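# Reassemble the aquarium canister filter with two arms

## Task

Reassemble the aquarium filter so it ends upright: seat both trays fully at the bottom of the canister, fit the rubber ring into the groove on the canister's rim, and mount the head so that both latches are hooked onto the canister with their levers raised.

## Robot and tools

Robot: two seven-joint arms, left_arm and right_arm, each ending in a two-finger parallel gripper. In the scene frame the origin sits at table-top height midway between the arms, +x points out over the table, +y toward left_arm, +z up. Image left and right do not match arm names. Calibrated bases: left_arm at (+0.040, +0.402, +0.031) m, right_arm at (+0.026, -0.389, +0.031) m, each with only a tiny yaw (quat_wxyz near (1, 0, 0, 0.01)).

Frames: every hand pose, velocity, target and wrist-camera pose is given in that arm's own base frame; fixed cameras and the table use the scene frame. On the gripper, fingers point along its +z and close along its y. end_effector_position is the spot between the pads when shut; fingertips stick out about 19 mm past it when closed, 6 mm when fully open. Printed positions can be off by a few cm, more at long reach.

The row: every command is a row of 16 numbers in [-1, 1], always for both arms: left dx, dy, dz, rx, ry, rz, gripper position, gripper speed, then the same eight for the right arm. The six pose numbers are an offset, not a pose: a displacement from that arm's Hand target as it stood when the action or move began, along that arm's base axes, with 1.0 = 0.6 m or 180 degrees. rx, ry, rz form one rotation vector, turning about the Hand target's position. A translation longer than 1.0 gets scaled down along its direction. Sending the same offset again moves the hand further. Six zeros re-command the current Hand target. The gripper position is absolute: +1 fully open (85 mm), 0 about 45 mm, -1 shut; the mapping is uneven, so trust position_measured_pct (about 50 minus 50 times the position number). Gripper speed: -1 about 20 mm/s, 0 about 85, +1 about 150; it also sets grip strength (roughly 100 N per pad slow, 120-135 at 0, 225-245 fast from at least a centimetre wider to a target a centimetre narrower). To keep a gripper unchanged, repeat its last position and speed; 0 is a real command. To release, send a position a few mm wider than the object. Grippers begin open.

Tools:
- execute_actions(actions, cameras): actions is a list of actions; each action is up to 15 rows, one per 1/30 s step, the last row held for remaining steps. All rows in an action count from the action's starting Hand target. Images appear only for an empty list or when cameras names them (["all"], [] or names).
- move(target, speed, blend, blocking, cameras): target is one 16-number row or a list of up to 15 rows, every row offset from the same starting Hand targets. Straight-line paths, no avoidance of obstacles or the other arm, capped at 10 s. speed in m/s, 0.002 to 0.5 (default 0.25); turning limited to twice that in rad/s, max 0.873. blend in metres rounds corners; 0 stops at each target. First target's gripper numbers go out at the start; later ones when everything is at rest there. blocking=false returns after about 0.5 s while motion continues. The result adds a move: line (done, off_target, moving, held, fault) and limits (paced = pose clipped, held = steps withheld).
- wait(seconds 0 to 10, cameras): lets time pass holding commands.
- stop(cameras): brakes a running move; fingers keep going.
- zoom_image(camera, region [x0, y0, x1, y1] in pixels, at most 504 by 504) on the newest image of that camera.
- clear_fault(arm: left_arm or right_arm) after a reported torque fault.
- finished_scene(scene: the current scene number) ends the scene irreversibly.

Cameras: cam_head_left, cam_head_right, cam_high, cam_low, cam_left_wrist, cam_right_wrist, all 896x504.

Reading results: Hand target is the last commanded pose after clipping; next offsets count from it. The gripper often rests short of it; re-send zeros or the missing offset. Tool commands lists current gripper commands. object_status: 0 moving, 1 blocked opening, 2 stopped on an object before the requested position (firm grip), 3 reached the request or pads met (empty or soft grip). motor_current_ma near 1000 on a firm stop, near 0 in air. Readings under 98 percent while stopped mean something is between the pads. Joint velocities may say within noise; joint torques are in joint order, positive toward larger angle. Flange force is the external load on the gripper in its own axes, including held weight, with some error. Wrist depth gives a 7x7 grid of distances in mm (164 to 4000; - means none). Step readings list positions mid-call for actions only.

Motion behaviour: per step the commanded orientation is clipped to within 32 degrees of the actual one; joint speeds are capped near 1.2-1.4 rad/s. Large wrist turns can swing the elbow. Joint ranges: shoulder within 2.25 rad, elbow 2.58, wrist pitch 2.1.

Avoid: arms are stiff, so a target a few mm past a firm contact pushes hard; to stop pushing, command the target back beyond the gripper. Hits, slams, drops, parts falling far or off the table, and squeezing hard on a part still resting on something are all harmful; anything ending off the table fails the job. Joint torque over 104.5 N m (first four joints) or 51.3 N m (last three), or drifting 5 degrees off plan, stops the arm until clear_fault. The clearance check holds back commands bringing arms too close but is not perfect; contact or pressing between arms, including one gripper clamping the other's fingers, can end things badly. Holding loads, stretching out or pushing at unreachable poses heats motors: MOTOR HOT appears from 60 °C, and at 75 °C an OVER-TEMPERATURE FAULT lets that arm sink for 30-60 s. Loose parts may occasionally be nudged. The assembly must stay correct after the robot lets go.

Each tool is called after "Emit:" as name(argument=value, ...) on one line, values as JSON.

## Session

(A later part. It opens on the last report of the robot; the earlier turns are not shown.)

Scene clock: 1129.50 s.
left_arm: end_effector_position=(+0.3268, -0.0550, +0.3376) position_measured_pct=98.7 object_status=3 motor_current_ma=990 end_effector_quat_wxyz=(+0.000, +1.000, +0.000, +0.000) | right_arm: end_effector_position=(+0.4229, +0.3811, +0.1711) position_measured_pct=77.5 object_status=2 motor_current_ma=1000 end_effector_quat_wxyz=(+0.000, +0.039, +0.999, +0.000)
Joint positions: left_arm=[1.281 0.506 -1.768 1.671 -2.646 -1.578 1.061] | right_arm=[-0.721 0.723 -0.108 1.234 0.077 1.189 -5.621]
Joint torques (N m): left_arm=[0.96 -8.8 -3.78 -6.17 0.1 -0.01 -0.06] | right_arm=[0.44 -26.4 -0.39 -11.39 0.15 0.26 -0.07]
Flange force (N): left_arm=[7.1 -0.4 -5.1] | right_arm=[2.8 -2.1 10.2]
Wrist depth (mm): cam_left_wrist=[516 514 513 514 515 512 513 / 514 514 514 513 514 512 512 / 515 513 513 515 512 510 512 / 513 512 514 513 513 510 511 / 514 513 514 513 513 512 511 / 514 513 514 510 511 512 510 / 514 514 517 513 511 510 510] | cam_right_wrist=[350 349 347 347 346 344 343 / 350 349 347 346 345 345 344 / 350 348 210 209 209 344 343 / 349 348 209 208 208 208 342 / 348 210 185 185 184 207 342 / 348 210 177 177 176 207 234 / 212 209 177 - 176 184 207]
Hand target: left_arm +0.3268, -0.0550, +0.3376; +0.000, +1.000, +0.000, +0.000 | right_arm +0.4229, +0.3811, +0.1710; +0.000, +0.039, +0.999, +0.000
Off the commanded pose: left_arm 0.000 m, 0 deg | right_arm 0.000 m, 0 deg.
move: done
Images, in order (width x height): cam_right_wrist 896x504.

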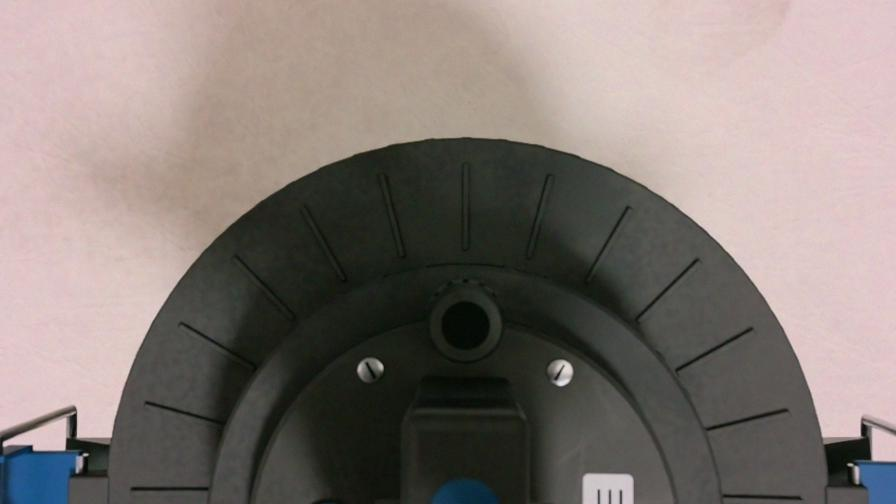

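Emit:
move(target=[[0,0,0,0,0,0,-1,-1, 0,0,-0.0025,0,0,0,-0.75,-1]], speed=0.01)

Emit:
move(target=[[0,0,0,0,0,0,-1,-1, 0,0,-0.0017,0,0,0,-0.75,-1]], speed=0.01)

Emit:
move(target=[[0,0,0,0,0,0,-1,-1, 0,0,-0.0017,0,0,0,-0.75,-1]], speed=0.01)

Scene clock: 1137.00 s.
left_arm: end_effector_position=(+0.3268, -0.0550, +0.3376) position_measured_pct=98.7 object_status=3 motor_current_ma=990 end_effector_quat_wxyz=(+0.000, +1.000, +0.000, +0.000) | right_arm: end_effector_position=(+0.4229, +0.3811, +0.1695) position_measured_pct=77.5 object_status=2 motor_current_ma=1000 end_effector_quat_wxyz=(+0.000, +0.039, +0.999, +0.000)
Joint positions: left_arm=[1.281 0.506 -1.768 1.671 -2.646 -1.578 1.061] | right_arm=[-0.721 0.724 -0.108 1.236 0.077 1.185 -5.621]
Joint torques (N m): left_arm=[0.94 -8.81 -3.76 -6.17 0.09 0.01 -0.03] | right_arm=[0.59 -26.37 -0.25 -11.6 0.23 -0.15 -0.09]
Flange force (N): left_arm=[7.0 -0.4 -5.1] | right_arm=[3.1 -2.0 9.4]
Wrist depth (mm): cam_left_wrist=[515 515 515 514 514 512 515 / 515 515 515 512 513 511 513 / 514 514 516 513 513 512 512 / 516 513 513 512 513 514 511 / 516 515 514 514 513 513 509 / 514 512 513 513 512 511 510 / 514 514 512 511 510 510 509] | cam_right_wrist=[348 348 347 345 345 343 342 / 348 347 346 344 344 342 342 / 348 347 209 209 209 342 342 / 347 347 209 208 208 208 341 / 347 210 185 185 184 208 340 / 347 210 177 177 176 207 233 / 213 209 177 - 176 184 207]
Hand target: left_arm +0.3268, -0.0550, +0.3376; +0.000, +1.000, +0.000, +0.000 | right_arm +0.4229, +0.3811, +0.1695; +0.000, +0.039, +0.999, +0.000
Off the commanded pose: left_arm 0.000 m, 0 deg | right_arm 0.000 m, 0 deg.
move: done

Scene clock: 1137.70 s.
left_arm: end_effector_position=(+0.3268, -0.0550, +0.3376) position_measured_pct=98.7 object_status=3 motor_current_ma=990 end_effector_quat_wxyz=(+0.000, +1.000, +0.000, +0.000) | right_arm: end_effector_position=(+0.4229, +0.3811, +0.1685) position_measured_pct=77.5 object_status=2 motor_current_ma=1000 end_effector_quat_wxyz=(+0.000, +0.039, +0.999, +0.000)
Joint positions: left_arm=[1.281 0.506 -1.768 1.671 -2.646 -1.578 1.061] | right_arm=[-0.721 0.725 -0.108 1.238 0.077 1.182 -5.621]
Joint torques (N m): left_arm=[0.95 -8.81 -3.75 -6.2 0.12 -0.01 -0.04] | right_arm=[0.63 -26.37 -0.24 -11.6 0.22 -0.13 -0.05]
Flange force (N): left_arm=[6.9 -0.4 -5.0] | right_arm=[3.3 -2.0 9.5]
Wrist depth (mm): cam_left_wrist=[516 514 515 514 512 512 511 / 514 516 515 514 512 510 513 / 514 515 514 509 513 512 511 / 513 514 513 514 513 513 510 / 513 515 512 514 512 512 510 / 512 513 512 513 514 512 512 / 514 513 510 513 509 512 511] | cam_right_wrist=[347 346 346 345 343 342 342 / 347 346 344 344 343 341 341 / 347 346 210 209 209 341 340 / 346 345 209 208 208 208 340 / 345 210 185 185 184 207 339 / 346 209 177 176 176 207 233 / 213 209 177 - 176 184 207]
Hand target: left_arm +0.3268, -0.0550, +0.3376; +0.000, +1.000, +0.000, +0.000 | right_arm +0.4229, +0.3811, +0.1685; +0.000, +0.039, +0.999, +0.000
Off the commanded pose: left_arm 0.000 m, 0 deg | right_arm 0.000 m, 0 deg.
move: done

Scene clock: 1138.40 s.
left_arm: end_effector_position=(+0.3268, -0.0550, +0.3376) position_measured_pct=98.7 object_status=3 motor_current_ma=990 end_effector_quat_wxyz=(+0.000, +1.000, +0.000, +0.000) | right_arm: end_effector_position=(+0.4229, +0.3811, +0.1675) position_measured_pct=77.5 object_status=2 motor_current_ma=1000 end_effector_quat_wxyz=(+0.000, +0.039, +0.999, +0.000)
Joint positions: left_arm=[1.281 0.506 -1.768 1.671 -2.646 -1.578 1.061] | right_arm=[-0.721 0.726 -0.108 1.24 0.077 1.18 -5.621]
Joint torques (N m): left_arm=[0.92 -8.8 -3.77 -6.17 0.09 0 -0.04] | right_arm=[0.64 -24.47 -0.14 -11.41 0.39 -0.83 -0.05]
Flange force (N): left_arm=[6.9 -0.4 -5.1] | right_arm=[4.7 -3.5 5.6]
Wrist depth (mm): cam_left_wrist=[516 515 514 515 513 514 514 / 516 514 515 513 513 512 510 / 515 514 514 512 511 513 511 / 516 514 514 512 513 510 510 / 515 513 510 514 514 511 512 / 514 511 512 513 510 511 511 / 514 511 512 510 512 510 511] | cam_right_wrist=[347 346 345 344 343 342 340 / 346 345 344 343 342 341 340 / 346 344 209 209 209 341 339 / 345 345 209 208 208 208 339 / 345 210 185 185 184 207 338 / 344 209 177 177 176 207 233 / 212 209 177 - 176 183 207]
Hand target: left_arm +0.3268, -0.0550, +0.3376; +0.000, +1.000, +0.000, +0.000 | right_arm +0.4229, +0.3811, +0.1675; +0.000, +0.039, +0.999, +0.000
Off the commanded pose: left_arm 0.000 m, 0 deg | right_arm 0.000 m, 0 deg.
move: done

Emit:
move(target=[[0,0,0,0,0,0,-1,-1, 0,0,-0.0013,0,0,0,-0.75,-1]], speed=0.01)

Emit:
move(target=[[0,0,0,0,0,0,-1,-1, 0,0,-0.0008,0,0,0,-0.75,-1]], speed=0.01, cameras=["cam_low"])

Emit:
zoom_image(camera="cam_low", region=[340, 170, 440, 250])

Scene clock: 1146.70 s.
left_arm: end_effector_position=(+0.3268, -0.0550, +0.3376) position_measured_pct=98.7 object_status=3 motor_current_ma=990 end_effector_quat_wxyz=(+0.000, +1.000, +0.000, +0.000) | right_arm: end_effector_position=(+0.4229, +0.3811, +0.1668) position_measured_pct=77.5 object_status=2 motor_current_ma=1000 end_effector_quat_wxyz=(+0.000, +0.039, +0.999, +0.000)
Joint positions: left_arm=[1.281 0.506 -1.768 1.671 -2.646 -1.578 1.061] | right_arm=[-0.721 0.727 -0.108 1.241 0.078 1.178 -5.622]
Joint torques (N m): left_arm=[0.94 -8.77 -3.78 -6.2 0.08 0.01 -0.04] | right_arm=[0.29 -15.97 -0.21 -9.34 0.37 -2.64 -0.06]
Flange force (N): left_arm=[7.0 -0.4 -5.0] | right_arm=[8.6 -8.5 -10.4]
Wrist depth (mm): cam_left_wrist=[515 516 515 512 516 514 512 / 516 515 514 515 512 514 510 / 515 515 513 512 514 516 511 / 513 512 514 513 512 511 513 / 513 512 512 513 512 512 511 / 514 513 513 513 511 511 510 / 514 513 511 513 511 510 510] | cam_right_wrist=[346 345 344 344 342 341 340 / 346 345 344 343 342 341 340 / 345 344 210 209 208 340 339 / 345 344 209 208 208 208 339 / 345 210 185 185 184 207 338 / 345 210 177 176 176 207 233 / 213 209 177 - 176 183 207]
Hand target: left_arm +0.3268, -0.0550, +0.3376; +0.000, +1.000, +0.000, +0.000 | right_arm +0.4229, +0.3811, +0.1667; +0.000, +0.039, +0.999, +0.000
Off the commanded pose: left_arm 0.000 m, 0 deg | right_arm 0.000 m, 0 deg.
move: done

Scene clock: 1147.40 s.
left_arm: end_effector_position=(+0.3268, -0.0550, +0.3376) position_measured_pct=98.7 object_status=3 motor_current_ma=990 end_effector_quat_wxyz=(+0.000, +1.000, +0.000, +0.000) | right_arm: end_effector_position=(+0.4229, +0.3811, +0.1663) position_measured_pct=77.5 object_status=2 motor_current_ma=1000 end_effector_quat_wxyz=(+0.000, +0.039, +0.999, +0.000)
Joint positions: left_arm=[1.281 0.506 -1.768 1.671 -2.646 -1.578 1.061] | right_arm=[-0.721 0.727 -0.108 1.242 0.078 1.177 -5.622]
Joint torques (N m): left_arm=[0.96 -8.82 -3.77 -6.18 0.07 0 -0.01] | right_arm=[0.17 -8.89 -0.1 -7.76 0.39 -4.36 -0.07]
Flange force (N): left_arm=[7.1 -0.5 -5.0] | right_arm=[12.1 -12.5 -24.0]
Wrist depth (mm): cam_left_wrist=[512 514 515 512 514 512 514 / 514 515 514 515 514 512 512 / 517 513 515 514 514 513 512 / 513 516 512 513 512 512 513 / 513 514 512 512 512 510 511 / 512 511 510 513 511 511 511 / 516 515 513 513 512 510 512] | cam_right_wrist=[346 345 344 343 342 341 340 / 346 345 344 342 342 341 340 / 345 345 209 209 208 340 339 / 345 344 209 208 208 207 339 / 345 210 185 185 184 207 338 / 344 209 177 176 176 207 233 / 213 209 177 - 176 183 207]
Hand target: left_arm +0.3268, -0.0550, +0.3376; +0.000, +1.000, +0.000, +0.000 | right_arm +0.4229, +0.3811, +0.1662; +0.000, +0.039, +0.999, +0.000
Off the commanded pose: left_arm 0.000 m, 0 deg | right_arm 0.000 m, 0 deg.
move: done
Images, in order (width x height): cam_low 896x504.

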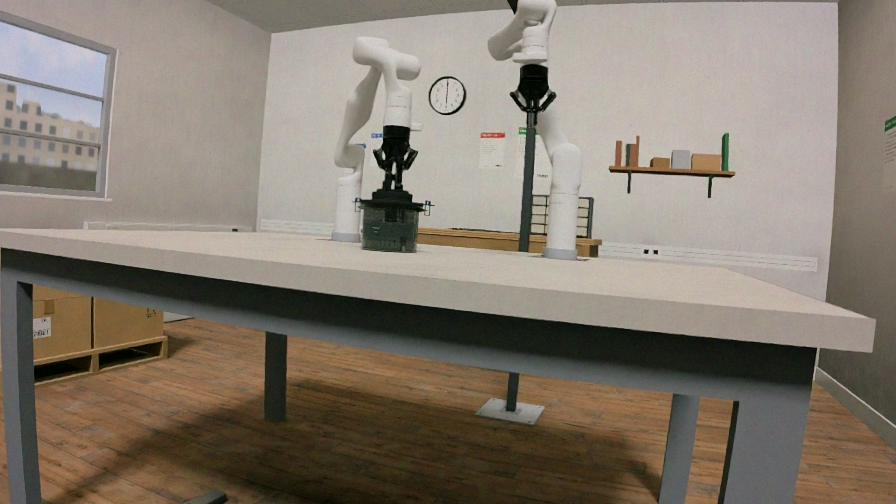

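Scaled by 5.040 from the camera's 896x504 image, which has a finer 1280x720 frame.

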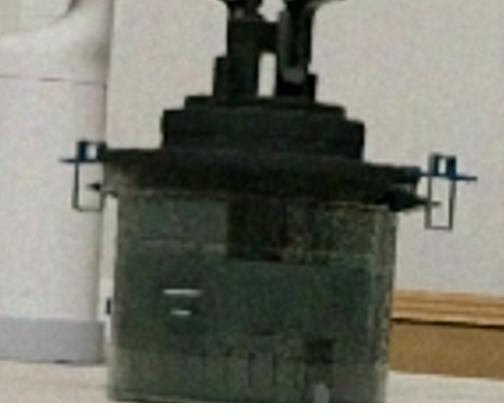

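Emit:
move(target=[[0.1,0.0,-0.05,-0.1697,-0.1564,-0.2209,-1,-1, 0,0,0,0,0,0,-0.75,-1],[0.15,-0.03,-0.1,-0.3394,-0.3127,-0.4417,-1,-1, 0,0,0,0,0,0,-0.75,-1]], speed=0.2, cameras=["cam_left_wrist","cam_high"])

Scene clock: 1175.37 s.
left_arm: end_effector_position=(+0.4168, -0.0730, +0.2776) position_measured_pct=98.7 object_status=3 motor_current_ma=990 end_effector_quat_wxyz=(+0.448, +0.537, -0.583, +0.413) | right_arm: end_effector_position=(+0.4229, +0.3811, +0.1662) position_measured_pct=77.5 object_status=2 motor_current_ma=1000 end_effector_quat_wxyz=(+0.000, +0.039, +0.999, +0.000)
Joint positions: left_arm=[-0.125 0.843 -0.658 1.647 -1.999 -2.1 -1.174] | right_arm=[-0.721 0.727 -0.108 1.242 0.078 1.177 -5.622]
Joint torques (N m): left_arm=[1.02 -19.86 -1.04 -1.95 1.04 -2.79 -0.04] | right_arm=[0.24 -8.62 -0.06 -7.68 0.4 -4.41 -0.08]
Flange force (N): left_arm=[-1.8 -6.6 -6.4] | right_arm=[12.3 -12.5 -24.6]
Wrist depth (mm): cam_left_wrist=[3188 3234 3250 423 3418 3332 3400 / 3234 3299 3266 431 476 3418 845 / 3383 3366 3332 438 2729 3383 854 / 3266 3400 3490 441 2550 2521 875 / 1165 1186 1147 439 1237 1251 885 / 910 955 971 492 987 964 894 / 770 779 509 472 774 810 780] | cam_right_wrist=[346 344 345 343 342 341 340 / 346 345 343 343 342 341 340 / 345 344 210 209 208 340 339 / 345 344 209 208 208 208 339 / 344 210 185 185 184 207 339 / 344 209 177 176 176 207 234 / 213 209 177 - 176 184 207]
Hand target: left_arm +0.4168, -0.0730, +0.2776; +0.448, +0.537, -0.583, +0.413 | right_arm +0.4229, +0.3811, +0.1662; +0.000, +0.039, +0.999, +0.000
Off the commanded pose: left_arm 0.000 m, 0 deg | right_arm 0.000 m, 0 deg.
joint sent to its limit (left arm) — joint 6 (wrist pitch), lower limit. The joint targets still meet the commanded pose.
move: done
Images, in order (width x height): cam_high 896x504, cam_left_wrist 896x504.

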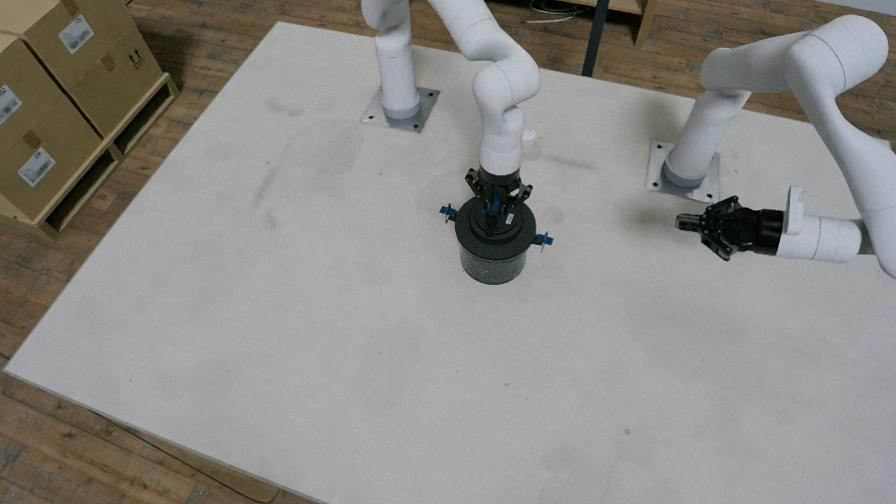

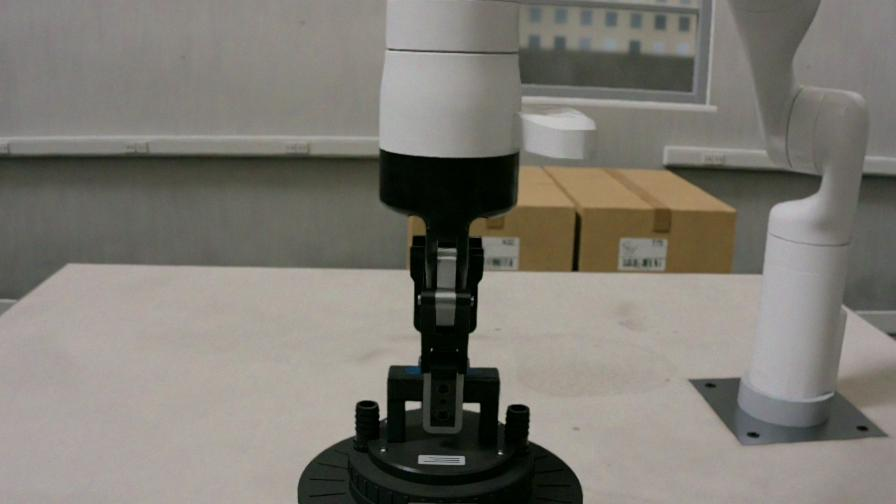

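Emit:
move(target=[[-0.0222,-0.2505,-0.18,0,0,0,-1,-1, 0,0,0,0,0,0,-0.75,-1],[-0.0222,-0.2505,-0.2627,0,0,0,-1,-1, 0,0,0,0,0,0,-0.75,-1]], speed=0.12, cameras=["cam_left_wrist"])

Scene clock: 1185.37 s.
left_arm: end_effector_position=(+0.4035, -0.2233, +0.1200) position_measured_pct=98.7 object_status=3 motor_current_ma=990 end_effector_quat_wxyz=(+0.448, +0.537, -0.583, +0.413) | right_arm: end_effector_position=(+0.4229, +0.3811, +0.1662) position_measured_pct=77.5 object_status=2 motor_current_ma=1000 end_effector_quat_wxyz=(+0.000, +0.039, +0.999, +0.000)
Joint positions: left_arm=[0.121 1.091 -0.523 1.863 -1.735 -1.807 -1.42] | right_arm=[-0.721 0.727 -0.108 1.242 0.078 1.177 -5.622]
Joint torques (N m): left_arm=[0.97 -20.11 -0.36 0.35 0.48 -3 -0.06] | right_arm=[0.17 -8.6 -0.09 -7.65 0.41 -4.4 -0.09]
Flange force (N): left_arm=[-3.3 -6.0 -3.2] | right_arm=[12.2 -12.6 -24.6]
Wrist depth (mm): cam_left_wrist=[3041 3203 3113 3128 3234 3234 3234 / 3128 3084 3219 306 3299 3266 693 / 3172 3234 1153 305 316 2420 1251 / 929 957 311 311 317 1014 745 / 685 683 293 278 301 729 707 / 556 538 267 258 272 562 595 / 457 459 333 225 335 493 482] | cam_right_wrist=[346 344 344 344 342 341 340 / 346 345 344 343 341 341 340 / 345 344 210 209 209 341 339 / 345 344 209 208 208 208 339 / 344 210 185 185 184 207 339 / 344 209 177 176 176 207 233 / 213 209 177 - 176 183 207]
Hand target: left_arm +0.4035, -0.2233, +0.1200; +0.448, +0.537, -0.583, +0.413 | right_arm +0.4229, +0.3811, +0.1662; +0.000, +0.039, +0.999, +0.000
Off the commanded pose: left_arm 0.000 m, 0 deg | right_arm 0.000 m, 0 deg.
move: done
Images, in order (width x height): cam_left_wrist 896x504.

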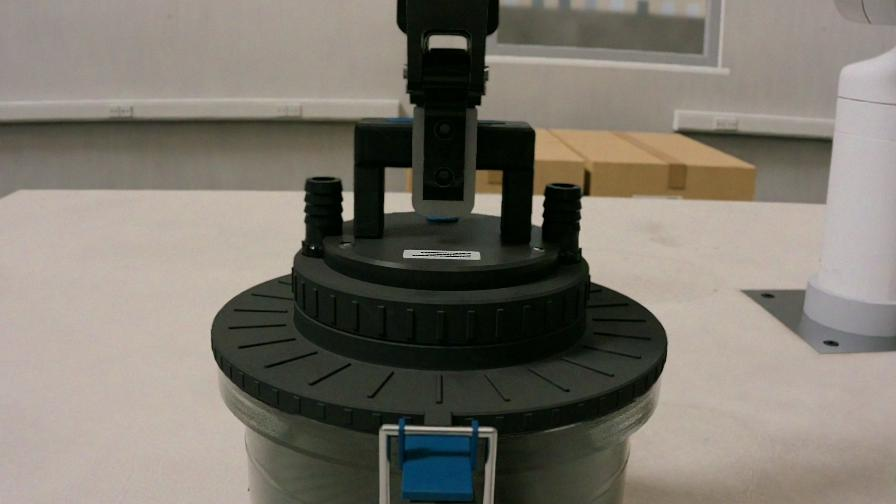

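Emit:
move(target=[[0.0033,0,-0.0442,0,0,0,-1,-1, 0,0,0,0,0,0,-0.75,-1],[-0.0043,-0.0938,-0.0442,0,0,0,-1,-1, 0,0,0,0,0,0,-0.75,-1]], speed=0.06, cameras=["cam_low"])

Emit:
zoom_image(camera="cam_low", region=[395, 175, 465, 225])

Scene clock: 1196.03 s.
left_arm: end_effector_position=(+0.4010, -0.2795, +0.0935) position_measured_pct=98.7 object_status=3 motor_current_ma=990 end_effector_quat_wxyz=(+0.448, +0.537, -0.583, +0.413) | right_arm: end_effector_position=(+0.4229, +0.3811, +0.1662) position_measured_pct=77.5 object_status=2 motor_current_ma=1000 end_effector_quat_wxyz=(+0.000, +0.039, +0.999, +0.000)
Joint positions: left_arm=[0.214 1.136 -0.46 1.875 -1.615 -1.734 -1.424] | right_arm=[-0.721 0.727 -0.108 1.242 0.078 1.177 -5.622]
Joint torques (N m): left_arm=[1.51 -21.25 0.78 0.56 0.56 -3.49 -0.04] | right_arm=[0.26 -8.62 0.03 -6.86 0.41 -3.58 -0.12]
Flange force (N): left_arm=[-5.7 -6.5 -3.3] | right_arm=[11.0 -11.2 -23.7]
Wrist depth (mm): cam_left_wrist=[3014 3041 2987 245 3142 3142 3172 / 3041 3070 250 240 249 3203 3142 / 3172 3172 254 250 255 1219 1249 / 835 788 229 222 229 906 798 / 608 236 225 217 226 260 653 / 497 213 198 191 201 212 529 / 408 410 270 169 274 427 429] | cam_right_wrist=[346 345 344 343 342 340 339 / 345 345 344 342 342 340 339 / 345 344 210 209 209 340 339 / 345 344 210 208 208 208 339 / 345 210 185 185 184 207 338 / 345 209 177 176 176 207 232 / 213 209 177 - 176 183 207]
Hand target: left_arm +0.4010, -0.2796, +0.0935; +0.448, +0.537, -0.583, +0.413 | right_arm +0.4229, +0.3811, +0.1662; +0.000, +0.039, +0.999, +0.000
Off the commanded pose: left_arm 0.000 m, 0 deg | right_arm 0.000 m, 0 deg.
move: done
Images, in order (width x height): cam_low 896x504.

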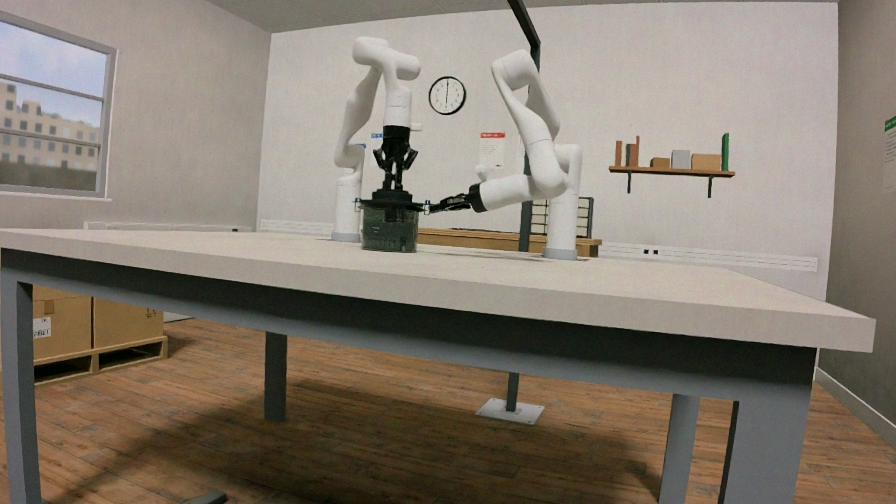

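Scaled by 7.200 from the camera's 896x504 image, which has a finer 1280x720 frame.

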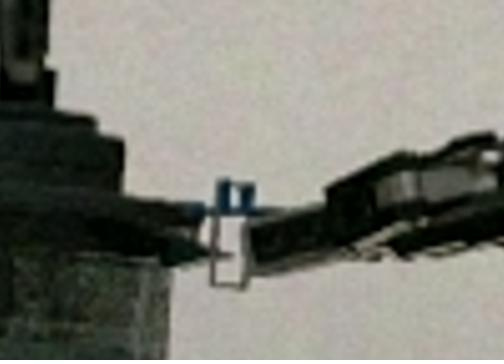

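Emit:
move(target=[[0,0,0.0083,0,0,0,-1,-1, 0,0,0,0,0,0,-0.75,-1],[0,0,0.0167,0,0,0,-1,-1, 0,0,0,0,0,0,-0.75,-1]], speed=0.02, cameras=["cam_low"])

Emit:
zoom_image(camera="cam_low", region=[395, 175, 465, 225])

Scene clock: 1206.57 s.
left_arm: end_effector_position=(+0.4009, -0.2796, +0.1035) position_measured_pct=98.7 object_status=3 motor_current_ma=990 end_effector_quat_wxyz=(+0.448, +0.537, -0.583, +0.413) | right_arm: end_effector_position=(+0.4229, +0.3811, +0.1662) position_measured_pct=77.5 object_status=2 motor_current_ma=1000 end_effector_quat_wxyz=(+0.000, +0.039, +0.999, +0.000)
Joint positions: left_arm=[0.216 1.112 -0.466 1.883 -1.622 -1.736 -1.41] | right_arm=[-0.721 0.727 -0.108 1.242 0.078 1.177 -5.622]
Joint torques (N m): left_arm=[0.93 -21.46 0.38 0.48 0.62 -3.66 -0.08] | right_arm=[0.3 -8.74 0.08 -6.77 0.48 -3.51 -0.09]
Flange force (N): left_arm=[-5.9 -6.9 -1.7] | right_arm=[10.7 -10.8 -23.6]
Wrist depth (mm): cam_left_wrist=[2987 3028 3098 3041 3098 3070 3098 / 3055 3070 3028 242 249 3142 3299 / 3070 3113 257 246 256 2318 3250 / 866 883 247 234 253 949 836 / 632 277 231 218 231 308 672 / 501 218 218 220 222 225 552 / 426 429 196 171 198 444 449] | cam_right_wrist=[346 345 344 343 342 341 339 / 345 344 343 343 342 340 339 / 345 344 210 209 208 340 339 / 345 344 209 208 208 208 338 / 344 210 185 185 184 207 338 / 344 209 177 176 176 207 207 / 213 209 177 - 176 183 206]
Hand target: left_arm +0.4009, -0.2796, +0.1035; +0.448, +0.537, -0.583, +0.413 | right_arm +0.4229, +0.3811, +0.1662; +0.000, +0.039, +0.999, +0.000
Off the commanded pose: left_arm 0.000 m, 0 deg | right_arm 0.000 m, 0 deg.
move: done
Images, in order (width x height): cam_low 896x504.

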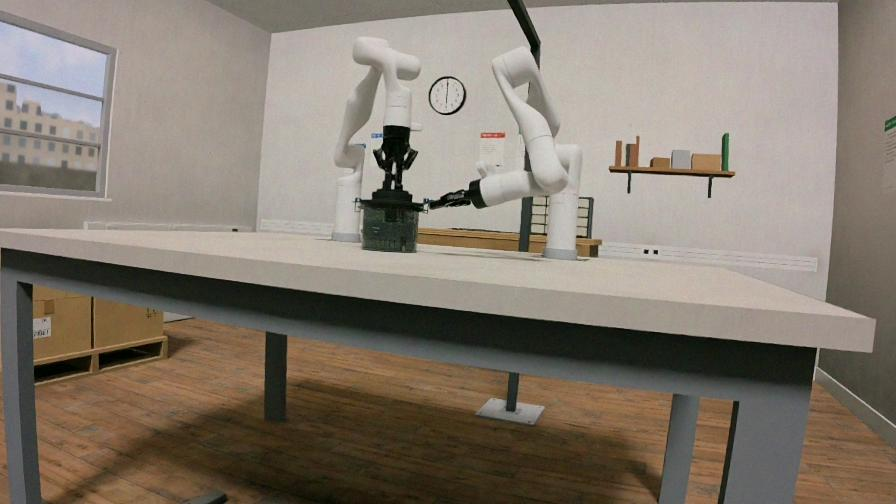

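Scaled by 7.200 from the camera's 896x504 image, which has a finer 1280x720 frame.

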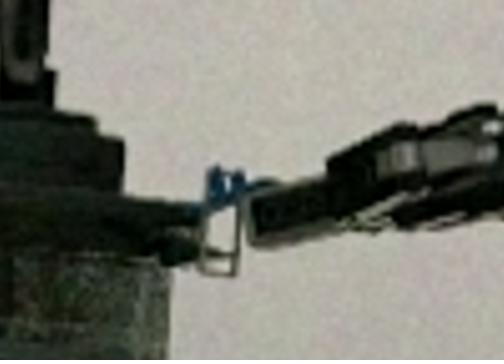

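Emit:
move(target=[[0,0,0.0083,0,0,0,-1,-1, 0,0,0,0,0,0,-0.75,-1],[-0.0002,-0.0025,0.015,0,0,0,-1,-1, 0,0,0,0,0,0,-0.75,-1]], speed=0.02)

Emit:
move(target=[[-0.0004,-0.005,0.004,0,0,0,-1,-1, 0,0,0,0,0,0,-0.75,-1]], speed=0.015, cameras=["cam_low"])

Emit:
zoom_image(camera="cam_low", region=[395, 175, 465, 225])

Scene clock: 1215.33 s.
left_arm: end_effector_position=(+0.4008, -0.2811, +0.1125) position_measured_pct=98.7 object_status=3 motor_current_ma=990 end_effector_quat_wxyz=(+0.448, +0.537, -0.583, +0.413) | right_arm: end_effector_position=(+0.4229, +0.3811, +0.1662) position_measured_pct=77.5 object_status=2 motor_current_ma=1000 end_effector_quat_wxyz=(+0.000, +0.039, +0.999, +0.000)
Joint positions: left_arm=[0.222 1.09 -0.469 1.891 -1.626 -1.737 -1.395] | right_arm=[-0.721 0.727 -0.108 1.242 0.078 1.177 -5.622]
Joint torques (N m): left_arm=[1.27 -21.27 0.53 0.37 0.68 -3.58 -0.11] | right_arm=[0.29 -8.82 0.02 -6.86 0.46 -3.5 -0.13]
Flange force (N): left_arm=[-5.6 -7.1 -2.6] | right_arm=[10.8 -11.0 -23.4]
Wrist depth (mm): cam_left_wrist=[3084 3084 3070 215 - 3113 3128 / 3084 3041 3070 247 3157 3098 3172 / 3098 3172 253 243 253 2326 3234 / 901 861 259 262 260 984 925 / 664 666 232 226 234 703 675 / 539 237 228 221 229 245 576 / 442 284 203 197 206 444 464] | cam_right_wrist=[346 345 344 343 342 341 340 / 346 344 344 343 342 341 339 / 345 344 209 209 209 340 339 / 345 344 209 208 208 208 339 / 345 210 185 185 184 207 338 / 344 209 177 177 176 207 207 / 212 209 177 - 176 183 206]
Hand target: left_arm +0.4008, -0.2811, +0.1125; +0.448, +0.537, -0.583, +0.413 | right_arm +0.4229, +0.3811, +0.1662; +0.000, +0.039, +0.999, +0.000
Off the commanded pose: left_arm 0.000 m, 0 deg | right_arm 0.000 m, 0 deg.
move: done

Scene clock: 1216.03 s.
left_arm: end_effector_position=(+0.4006, -0.2840, +0.1149) position_measured_pct=98.7 object_status=3 motor_current_ma=990 end_effector_quat_wxyz=(+0.448, +0.537, -0.583, +0.413) | right_arm: end_effector_position=(+0.4229, +0.3811, +0.1662) position_measured_pct=77.5 object_status=2 motor_current_ma=1000 end_effector_quat_wxyz=(+0.000, +0.039, +0.999, +0.000)
Joint positions: left_arm=[0.228 1.083 -0.468 1.894 -1.622 -1.734 -1.39] | right_arm=[-0.721 0.727 -0.108 1.242 0.078 1.177 -5.622]
Joint torques (N m): left_arm=[3.41 -21.24 2.36 0.07 1.07 -3.79 -0.01] | right_arm=[1.23 -9.4 0.7 -6.1 0.71 -2.62 -0.1]
Flange force (N): left_arm=[-6.4 -5.6 -8.3] | right_arm=[10.0 -7.7 -21.8]
Wrist depth (mm): cam_left_wrist=[2987 3028 3041 3098 - 3113 3157 / 3084 3084 3188 249 - 3142 3157 / 3157 3098 249 242 249 2351 3203 / 905 869 256 255 257 1003 931 / 672 672 232 225 237 714 675 / 544 241 229 219 228 261 579 / 446 214 201 208 209 220 470] | cam_right_wrist=[346 344 344 343 342 341 339 / 345 345 344 342 342 341 339 / 345 344 209 209 209 340 339 / 345 345 209 208 208 208 339 / 344 210 185 185 184 207 338 / 344 210 177 176 176 207 207 / 213 209 177 - 176 183 207]
Hand target: left_arm +0.4006, -0.2841, +0.1149; +0.448, +0.537, -0.583, +0.413 | right_arm +0.4229, +0.3811, +0.1662; +0.000, +0.039, +0.999, +0.000
Off the commanded pose: left_arm 0.000 m, 0 deg | right_arm 0.000 m, 0 deg.
move: done
Images, in order (width x height): cam_low 896x504.

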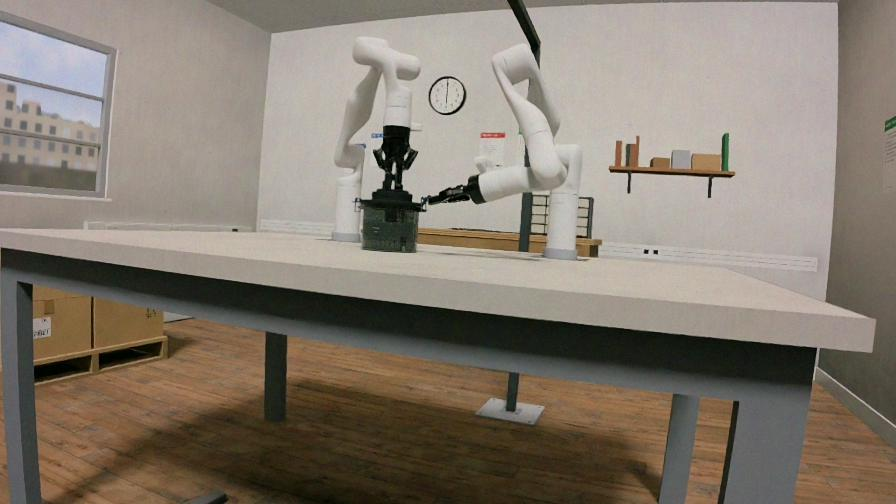

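Scaled by 7.200 from the camera's 896x504 image, which has a finer 1280x720 frame.

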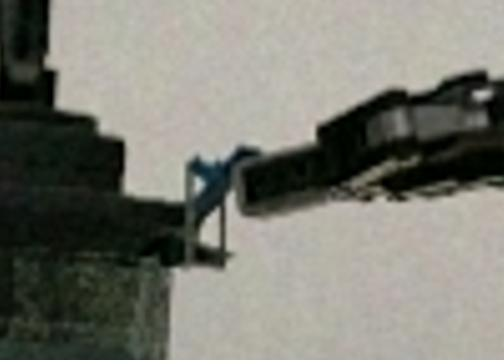

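Emit:
wait(seconds=0.1, cameras=["cam_right_wrist"])

Emit:
zoom_image(camera="cam_right_wrist", region=[716, 380, 896, 504])

Scene clock: 1222.17 s.
left_arm: end_effector_position=(+0.4006, -0.2841, +0.1149) position_measured_pct=98.7 object_status=3 motor_current_ma=990 end_effector_quat_wxyz=(+0.448, +0.537, -0.583, +0.413) | right_arm: end_effector_position=(+0.4229, +0.3811, +0.1662) position_measured_pct=77.5 object_status=2 motor_current_ma=1000 end_effector_quat_wxyz=(+0.000, +0.039, +0.999, +0.000)
Joint positions: left_arm=[0.228 1.083 -0.468 1.894 -1.622 -1.734 -1.39] | right_arm=[-0.721 0.727 -0.108 1.242 0.078 1.177 -5.622]
Joint torques (N m): left_arm=[3.45 -21.39 2.35 0.12 1 -3.91 -0.01] | right_arm=[1.25 -9.4 0.71 -6.08 0.69 -2.61 -0.12]
Flange force (N): left_arm=[-6.8 -5.8 -8.0] | right_arm=[10.0 -7.7 -21.8]
Wrist depth (mm): cam_left_wrist=[2973 3028 3128 3113 - 3041 3041 / 3055 3070 3157 249 - 3142 3142 / 3157 3203 250 242 249 2376 3299 / 905 866 256 255 257 990 936 / 668 670 232 225 237 711 675 / 543 241 228 219 229 261 579 / 446 214 201 208 209 220 469] | cam_right_wrist=[346 345 344 342 342 341 340 / 346 345 344 342 341 341 339 / 345 344 210 209 209 340 339 / 345 344 209 208 208 208 338 / 345 209 185 185 184 207 338 / 345 209 177 177 176 207 207 / 213 209 177 - 176 183 206]
Hand target: left_arm +0.4006, -0.2841, +0.1149; +0.448, +0.537, -0.583, +0.413 | right_arm +0.4229, +0.3811, +0.1662; +0.000, +0.039, +0.999, +0.000
Tool commands: left_gripper/position=-1.0 left_gripper/speed=-1.0 right_gripper/position=-0.75 right_gripper/speed=-1.0
Off the commanded pose: left_arm 0.000 m, 0 deg | right_arm 0.000 m, 0 deg.
wait: 0.10 s; at rest from the start
Images, in order (width x height): cam_right_wrist 896x504.

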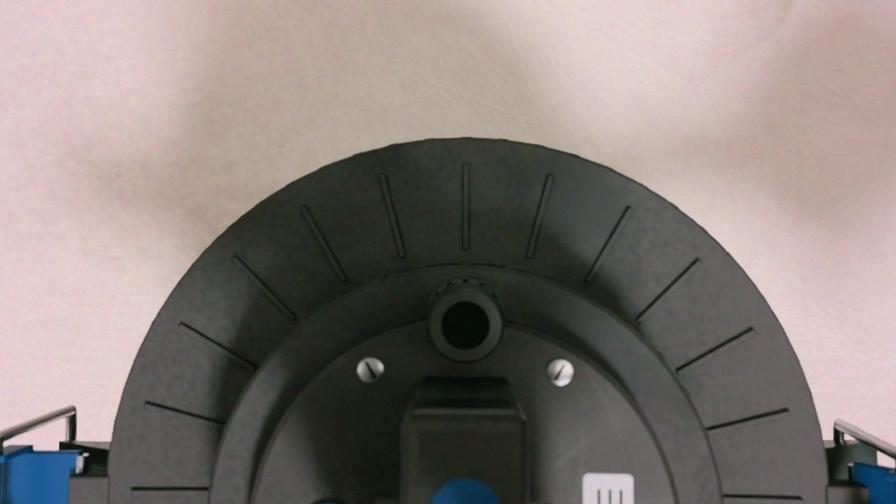

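Scaled by 2.800 from the camera's 896x504 image, which has a finer 1280x720 frame.

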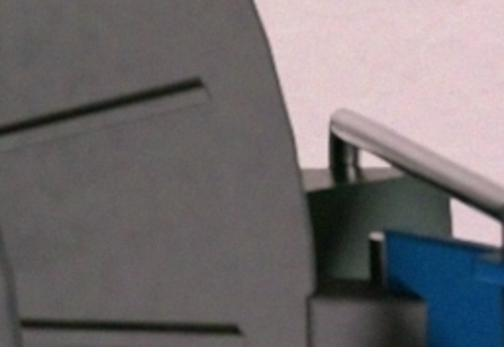

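Emit:
move(target=[[-0.0004,-0.005,0.003,0,0,0,-1,-1, 0,0,0,0,0,0,-0.75,-1]], speed=0.015)

Emit:
move(target=[[-0.0004,-0.005,0.0015,0,0,0,-1,-1, 0,0,0,0,0,0,-0.75,-1]], speed=0.015)

Emit:
move(target=[[-0.0004,-0.005,0.0005,0,0,0,-1,-1, 0,0,0,0,0,0,-0.75,-1]], speed=0.015, cameras=["cam_low"])

Emit:
zoom_image(camera="cam_low", region=[395, 175, 465, 225])

Scene clock: 1234.97 s.
left_arm: end_effector_position=(+0.4004, -0.2870, +0.1167) position_measured_pct=98.7 object_status=3 motor_current_ma=990 end_effector_quat_wxyz=(+0.448, +0.537, -0.583, +0.413) | right_arm: end_effector_position=(+0.4229, +0.3811, +0.1662) position_measured_pct=77.5 object_status=2 motor_current_ma=1000 end_effector_quat_wxyz=(+0.000, +0.039, +0.999, +0.000)
Joint positions: left_arm=[0.234 1.078 -0.467 1.896 -1.617 -1.731 -1.385] | right_arm=[-0.721 0.727 -0.108 1.242 0.078 1.177 -5.622]
Joint torques (N m): left_arm=[4.41 -20.79 2.81 0.18 0.91 -3.64 -0.04] | right_arm=[1.99 -9 1.35 -4.97 0.91 -1.82 -0.07]
Flange force (N): left_arm=[-6.0 -6.2 -10.3] | right_arm=[9.4 -5.0 -22.0]
Wrist depth (mm): cam_left_wrist=[2960 3014 3055 208 - 3128 3142 / 3084 3055 3142 253 - 3113 3098 / 3113 3234 245 239 245 2351 3250 / 917 930 254 261 254 1000 936 / 672 681 235 223 233 718 681 / 546 245 227 215 228 265 585 / 448 212 203 213 213 217 472] | cam_right_wrist=[346 345 344 343 342 341 340 / 346 345 344 343 341 341 339 / 345 344 210 209 208 340 339 / 345 344 209 209 208 208 339 / 345 210 185 185 184 208 338 / 345 209 177 176 176 207 207 / 212 209 177 - 176 183 207]
Hand target: left_arm +0.4003, -0.2871, +0.1167; +0.448, +0.537, -0.583, +0.413 | right_arm +0.4229, +0.3811, +0.1662; +0.000, +0.039, +0.999, +0.000
Off the commanded pose: left_arm 0.000 m, 0 deg | right_arm 0.000 m, 0 deg.
move: done

Scene clock: 1235.67 s.
left_arm: end_effector_position=(+0.4001, -0.2901, +0.1176) position_measured_pct=98.7 object_status=3 motor_current_ma=990 end_effector_quat_wxyz=(+0.448, +0.537, -0.583, +0.413) | right_arm: end_effector_position=(+0.4229, +0.3811, +0.1663) position_measured_pct=77.5 object_status=2 motor_current_ma=1000 end_effector_quat_wxyz=(+0.000, +0.039, +0.999, +0.000)
Joint positions: left_arm=[0.24 1.075 -0.465 1.898 -1.612 -1.727 -1.382] | right_arm=[-0.721 0.727 -0.108 1.242 0.078 1.177 -5.622]
Joint torques (N m): left_arm=[3.35 -20.24 1.95 0.38 0.6 -3.3 -0.02] | right_arm=[2.74 -8.79 1.9 -4.13 1.2 -1.25 -0.09]
Flange force (N): left_arm=[-4.5 -6.9 -7.7] | right_arm=[8.9 -2.6 -22.1]
Wrist depth (mm): cam_left_wrist=[3028 3028 3055 207 - 3142 3098 / 3084 3098 3128 2652 - 3219 3188 / 3157 3128 242 237 242 2318 3219 / 916 947 251 262 252 1011 935 / 674 718 232 221 234 721 685 / 550 248 223 211 224 257 585 / 451 212 212 214 215 218 473] | cam_right_wrist=[346 345 344 343 342 341 339 / 346 345 343 342 341 341 340 / 345 344 209 209 208 340 339 / 346 344 209 208 208 208 339 / 345 209 185 185 184 207 339 / 345 209 177 176 176 207 208 / 212 209 177 - 176 184 207]
Hand target: left_arm +0.4001, -0.2901, +0.1176; +0.448, +0.537, -0.583, +0.413 | right_arm +0.4229, +0.3811, +0.1662; +0.000, +0.039, +0.999, +0.000
Off the commanded pose: left_arm 0.000 m, 0 deg | right_arm 0.000 m, 0 deg.
move: done

Scene clock: 1236.37 s.
left_arm: end_effector_position=(+0.3999, -0.2931, +0.1179) position_measured_pct=98.7 object_status=3 motor_current_ma=990 end_effector_quat_wxyz=(+0.448, +0.537, -0.583, +0.413) | right_arm: end_effector_position=(+0.4229, +0.3811, +0.1663) position_measured_pct=77.5 object_status=2 motor_current_ma=1000 end_effector_quat_wxyz=(+0.000, +0.039, +0.999, +0.000)
Joint positions: left_arm=[0.245 1.074 -0.462 1.899 -1.607 -1.724 -1.379] | right_arm=[-0.721 0.727 -0.108 1.242 0.078 1.177 -5.622]
Joint torques (N m): left_arm=[0.94 -20.37 0.12 0.28 0.66 -2.97 -0.04] | right_arm=[1.53 -9.68 1.03 -6.01 0.95 -2.41 -0.01]
Flange force (N): left_arm=[-3.5 -6.8 -2.3] | right_arm=[10.2 -6.8 -21.2]
Wrist depth (mm): cam_left_wrist=[2960 2973 - 202 - 3128 3203 / 3028 3098 3157 238 - 3172 3157 / 3142 3203 238 234 241 2351 3282 / 922 951 248 237 247 1012 949 / 677 681 232 223 234 721 684 / 552 248 220 209 217 258 587 / 452 211 211 168 215 217 476] | cam_right_wrist=[346 345 344 343 342 340 340 / 346 344 344 342 341 341 340 / 345 345 210 209 209 340 339 / 345 344 209 208 208 208 339 / 344 210 185 185 184 207 338 / 344 209 177 176 176 207 212 / 212 209 177 - 176 183 207]
Hand target: left_arm +0.3999, -0.2931, +0.1179; +0.448, +0.537, -0.583, +0.413 | right_arm +0.4229, +0.3811, +0.1662; +0.000, +0.039, +0.999, +0.000
Off the commanded pose: left_arm 0.000 m, 0 deg | right_arm 0.000 m, 0 deg.
move: done
Images, in order (width x height): cam_low 896x504.

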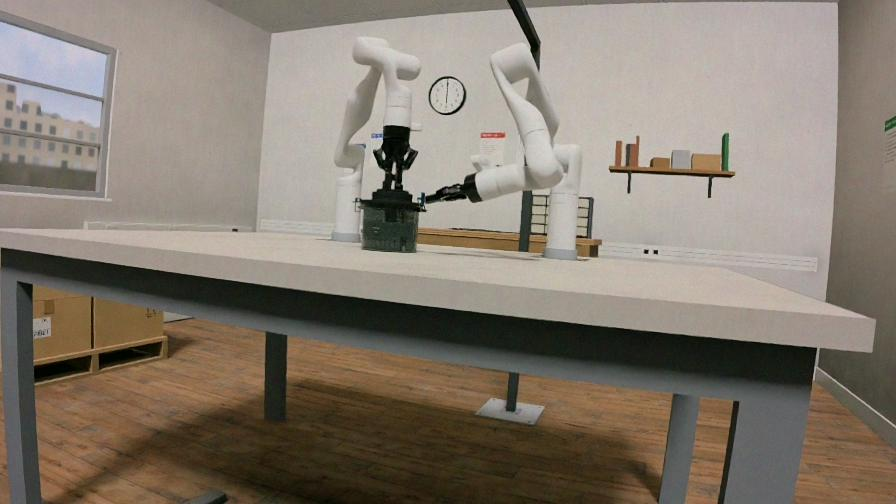

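Scaled by 7.200 from the camera's 896x504 image, which has a finer 1280x720 frame.

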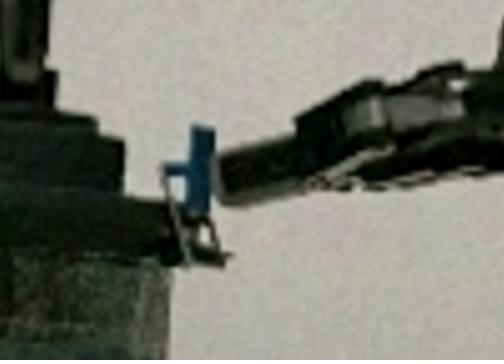

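Emit:
wait(seconds=0.1, cameras=["cam_low"])

Emit:
zoom_image(camera="cam_low", region=[395, 175, 465, 225])

Scene clock: 1284.33 s.
left_arm: end_effector_position=(+0.3999, -0.2931, +0.1179) position_measured_pct=98.7 object_status=3 motor_current_ma=990 end_effector_quat_wxyz=(+0.448, +0.537, -0.583, +0.413) | right_arm: end_effector_position=(+0.4229, +0.3811, +0.1663) position_measured_pct=77.5 object_status=2 motor_current_ma=1000 end_effector_quat_wxyz=(+0.000, +0.039, +0.999, +0.000)
Joint positions: left_arm=[0.245 1.074 -0.462 1.899 -1.607 -1.724 -1.379] | right_arm=[-0.721 0.727 -0.108 1.242 0.078 1.177 -5.622]
Joint torques (N m): left_arm=[0.94 -20.32 0.11 0.26 0.63 -2.96 -0.03] | right_arm=[1.54 -9.71 1.04 -5.98 0.95 -2.38 -0.03]
Flange force (N): left_arm=[-3.4 -6.7 -2.3] | right_arm=[10.0 -6.7 -21.1]
Wrist depth (mm): cam_left_wrist=[2947 3028 - 201 - 3098 3172 / 3041 3098 3084 238 - 3142 3172 / 3128 3084 238 233 240 2335 3299 / 925 950 248 238 248 1018 943 / 675 685 231 222 233 721 684 / 552 247 219 209 218 258 588 / 452 211 211 168 214 218 473] | cam_right_wrist=[346 345 344 343 342 341 340 / 346 345 344 342 341 340 340 / 345 344 209 209 209 340 339 / 345 344 209 208 208 208 339 / 345 210 185 185 184 207 338 / 344 210 177 177 176 207 213 / 213 209 177 - 176 183 207]
Hand target: left_arm +0.3999, -0.2931, +0.1179; +0.448, +0.537, -0.583, +0.413 | right_arm +0.4229, +0.3811, +0.1662; +0.000, +0.039, +0.999, +0.000
Tool commands: left_gripper/position=-1.0 left_gripper/speed=-1.0 right_gripper/position=-0.75 right_gripper/speed=-1.0
Off the commanded pose: left_arm 0.000 m, 0 deg | right_arm 0.000 m, 0 deg.
wait: 0.10 s; at rest from the start
Images, in order (width x height): cam_low 896x504.

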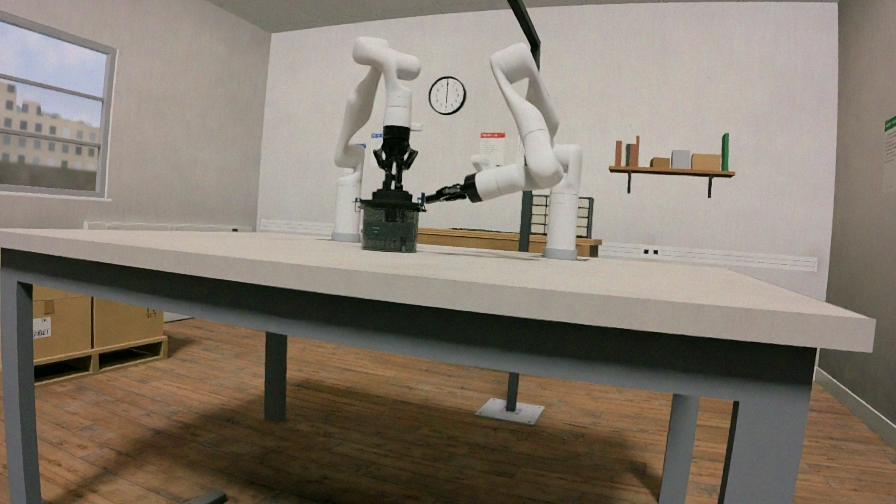

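Scaled by 7.200 from the camera's 896x504 image, which has a finer 1280x720 frame.

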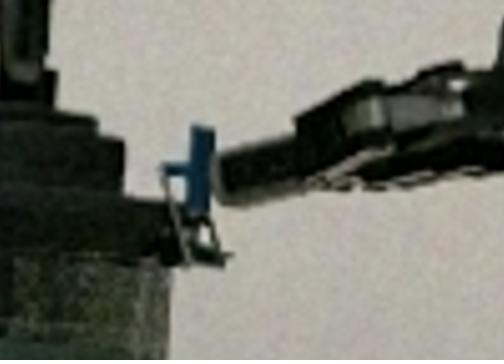

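Emit:
move(target=[-0.0004,-0.005,0,0,0,0,-1,-1,0,0,0,0,0,0,-0.75,-1], speed=0.01)

Scene clock: 1288.77 s.
left_arm: end_effector_position=(+0.3996, -0.2961, +0.1179) position_measured_pct=98.7 object_status=3 motor_current_ma=990 end_effector_quat_wxyz=(+0.448, +0.537, -0.583, +0.413) | right_arm: end_effector_position=(+0.4229, +0.3811, +0.1663) position_measured_pct=77.5 object_status=2 motor_current_ma=1000 end_effector_quat_wxyz=(+0.000, +0.039, +0.999, +0.000)
Joint positions: left_arm=[0.25 1.073 -0.46 1.9 -1.601 -1.72 -1.377] | right_arm=[-0.721 0.727 -0.108 1.242 0.078 1.177 -5.622]
Joint torques (N m): left_arm=[0.98 -20.35 0.08 0.22 0.61 -2.92 -0.02] | right_arm=[1.53 -9.72 1 -5.99 0.94 -2.4 -0.03]
Flange force (N): left_arm=[-3.5 -6.6 -2.2] | right_arm=[10.0 -6.7 -21.2]
Wrist depth (mm): cam_left_wrist=[2987 3028 - 199 - 3098 3188 / 3041 3028 3142 235 - 3234 3172 / 3098 3128 238 231 237 2335 3172 / 915 943 245 263 245 1011 936 / 675 685 232 221 233 723 683 / 553 249 216 205 212 258 587 / 450 211 210 166 210 217 475] | cam_right_wrist=[346 346 344 343 341 341 340 / 346 344 343 342 342 341 340 / 345 344 210 209 208 340 339 / 345 344 209 208 208 208 339 / 344 210 185 185 184 207 339 / 344 209 177 177 176 207 212 / 212 209 177 - 176 183 207]
Hand target: left_arm +0.3996, -0.2961, +0.1179; +0.448, +0.537, -0.583, +0.413 | right_arm +0.4229, +0.3811, +0.1662; +0.000, +0.039, +0.999, +0.000
Off the commanded pose: left_arm 0.000 m, 0 deg | right_arm 0.000 m, 0 deg.
move: done

Emit:
move(target=[-0.0002,-0.0025,0,0,0,0,-1,-1,0,0,0,0,0,0,-0.75,-1], speed=0.01, cameras=["cam_low"])

Emit:
zoom_image(camera="cam_low", region=[395, 175, 465, 225])

Scene clock: 1294.10 s.
left_arm: end_effector_position=(+0.3995, -0.2976, +0.1179) position_measured_pct=98.7 object_status=3 motor_current_ma=990 end_effector_quat_wxyz=(+0.448, +0.537, -0.583, +0.413) | right_arm: end_effector_position=(+0.4229, +0.3811, +0.1663) position_measured_pct=77.5 object_status=2 motor_current_ma=1000 end_effector_quat_wxyz=(+0.000, +0.039, +0.999, +0.000)
Joint positions: left_arm=[0.253 1.072 -0.458 1.901 -1.598 -1.718 -1.376] | right_arm=[-0.721 0.727 -0.108 1.242 0.078 1.177 -5.622]
Joint torques (N m): left_arm=[0.94 -20.35 0.13 0.22 0.64 -2.95 -0.01] | right_arm=[1.55 -9.73 1.02 -5.97 0.97 -2.39 -0.02]
Flange force (N): left_arm=[-3.4 -6.6 -2.2] | right_arm=[10.0 -6.6 -21.2]
Wrist depth (mm): cam_left_wrist=[2934 3084 - 197 - 3142 3157 / 2987 3098 3084 234 - 3098 3188 / 3098 3142 236 229 236 2302 3315 / 916 943 244 263 243 1011 947 / 674 684 231 222 234 724 684 / 549 249 214 204 211 257 585 / 451 211 208 206 209 217 474] | cam_right_wrist=[346 345 344 343 342 341 340 / 345 344 344 342 342 340 340 / 345 344 210 209 209 340 339 / 344 344 209 208 208 208 339 / 344 210 185 185 184 207 339 / 344 209 177 177 176 207 212 / 213 209 177 - 176 184 207]
Hand target: left_arm +0.3995, -0.2976, +0.1179; +0.448, +0.537, -0.583, +0.413 | right_arm +0.4229, +0.3811, +0.1662; +0.000, +0.039, +0.999, +0.000
Off the commanded pose: left_arm 0.000 m, 0 deg | right_arm 0.000 m, 0 deg.
move: done
Images, in order (width x height): cam_low 896x504.

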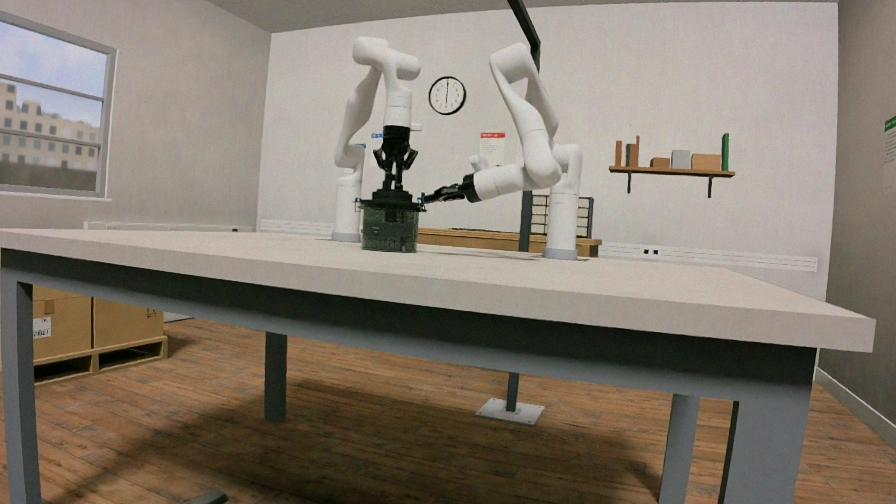

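Scaled by 7.200 from the camera's 896x504 image, which has a finer 1280x720 frame.

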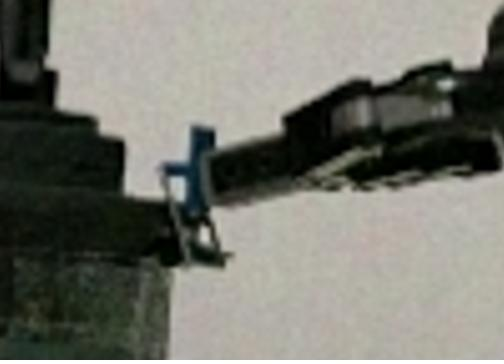

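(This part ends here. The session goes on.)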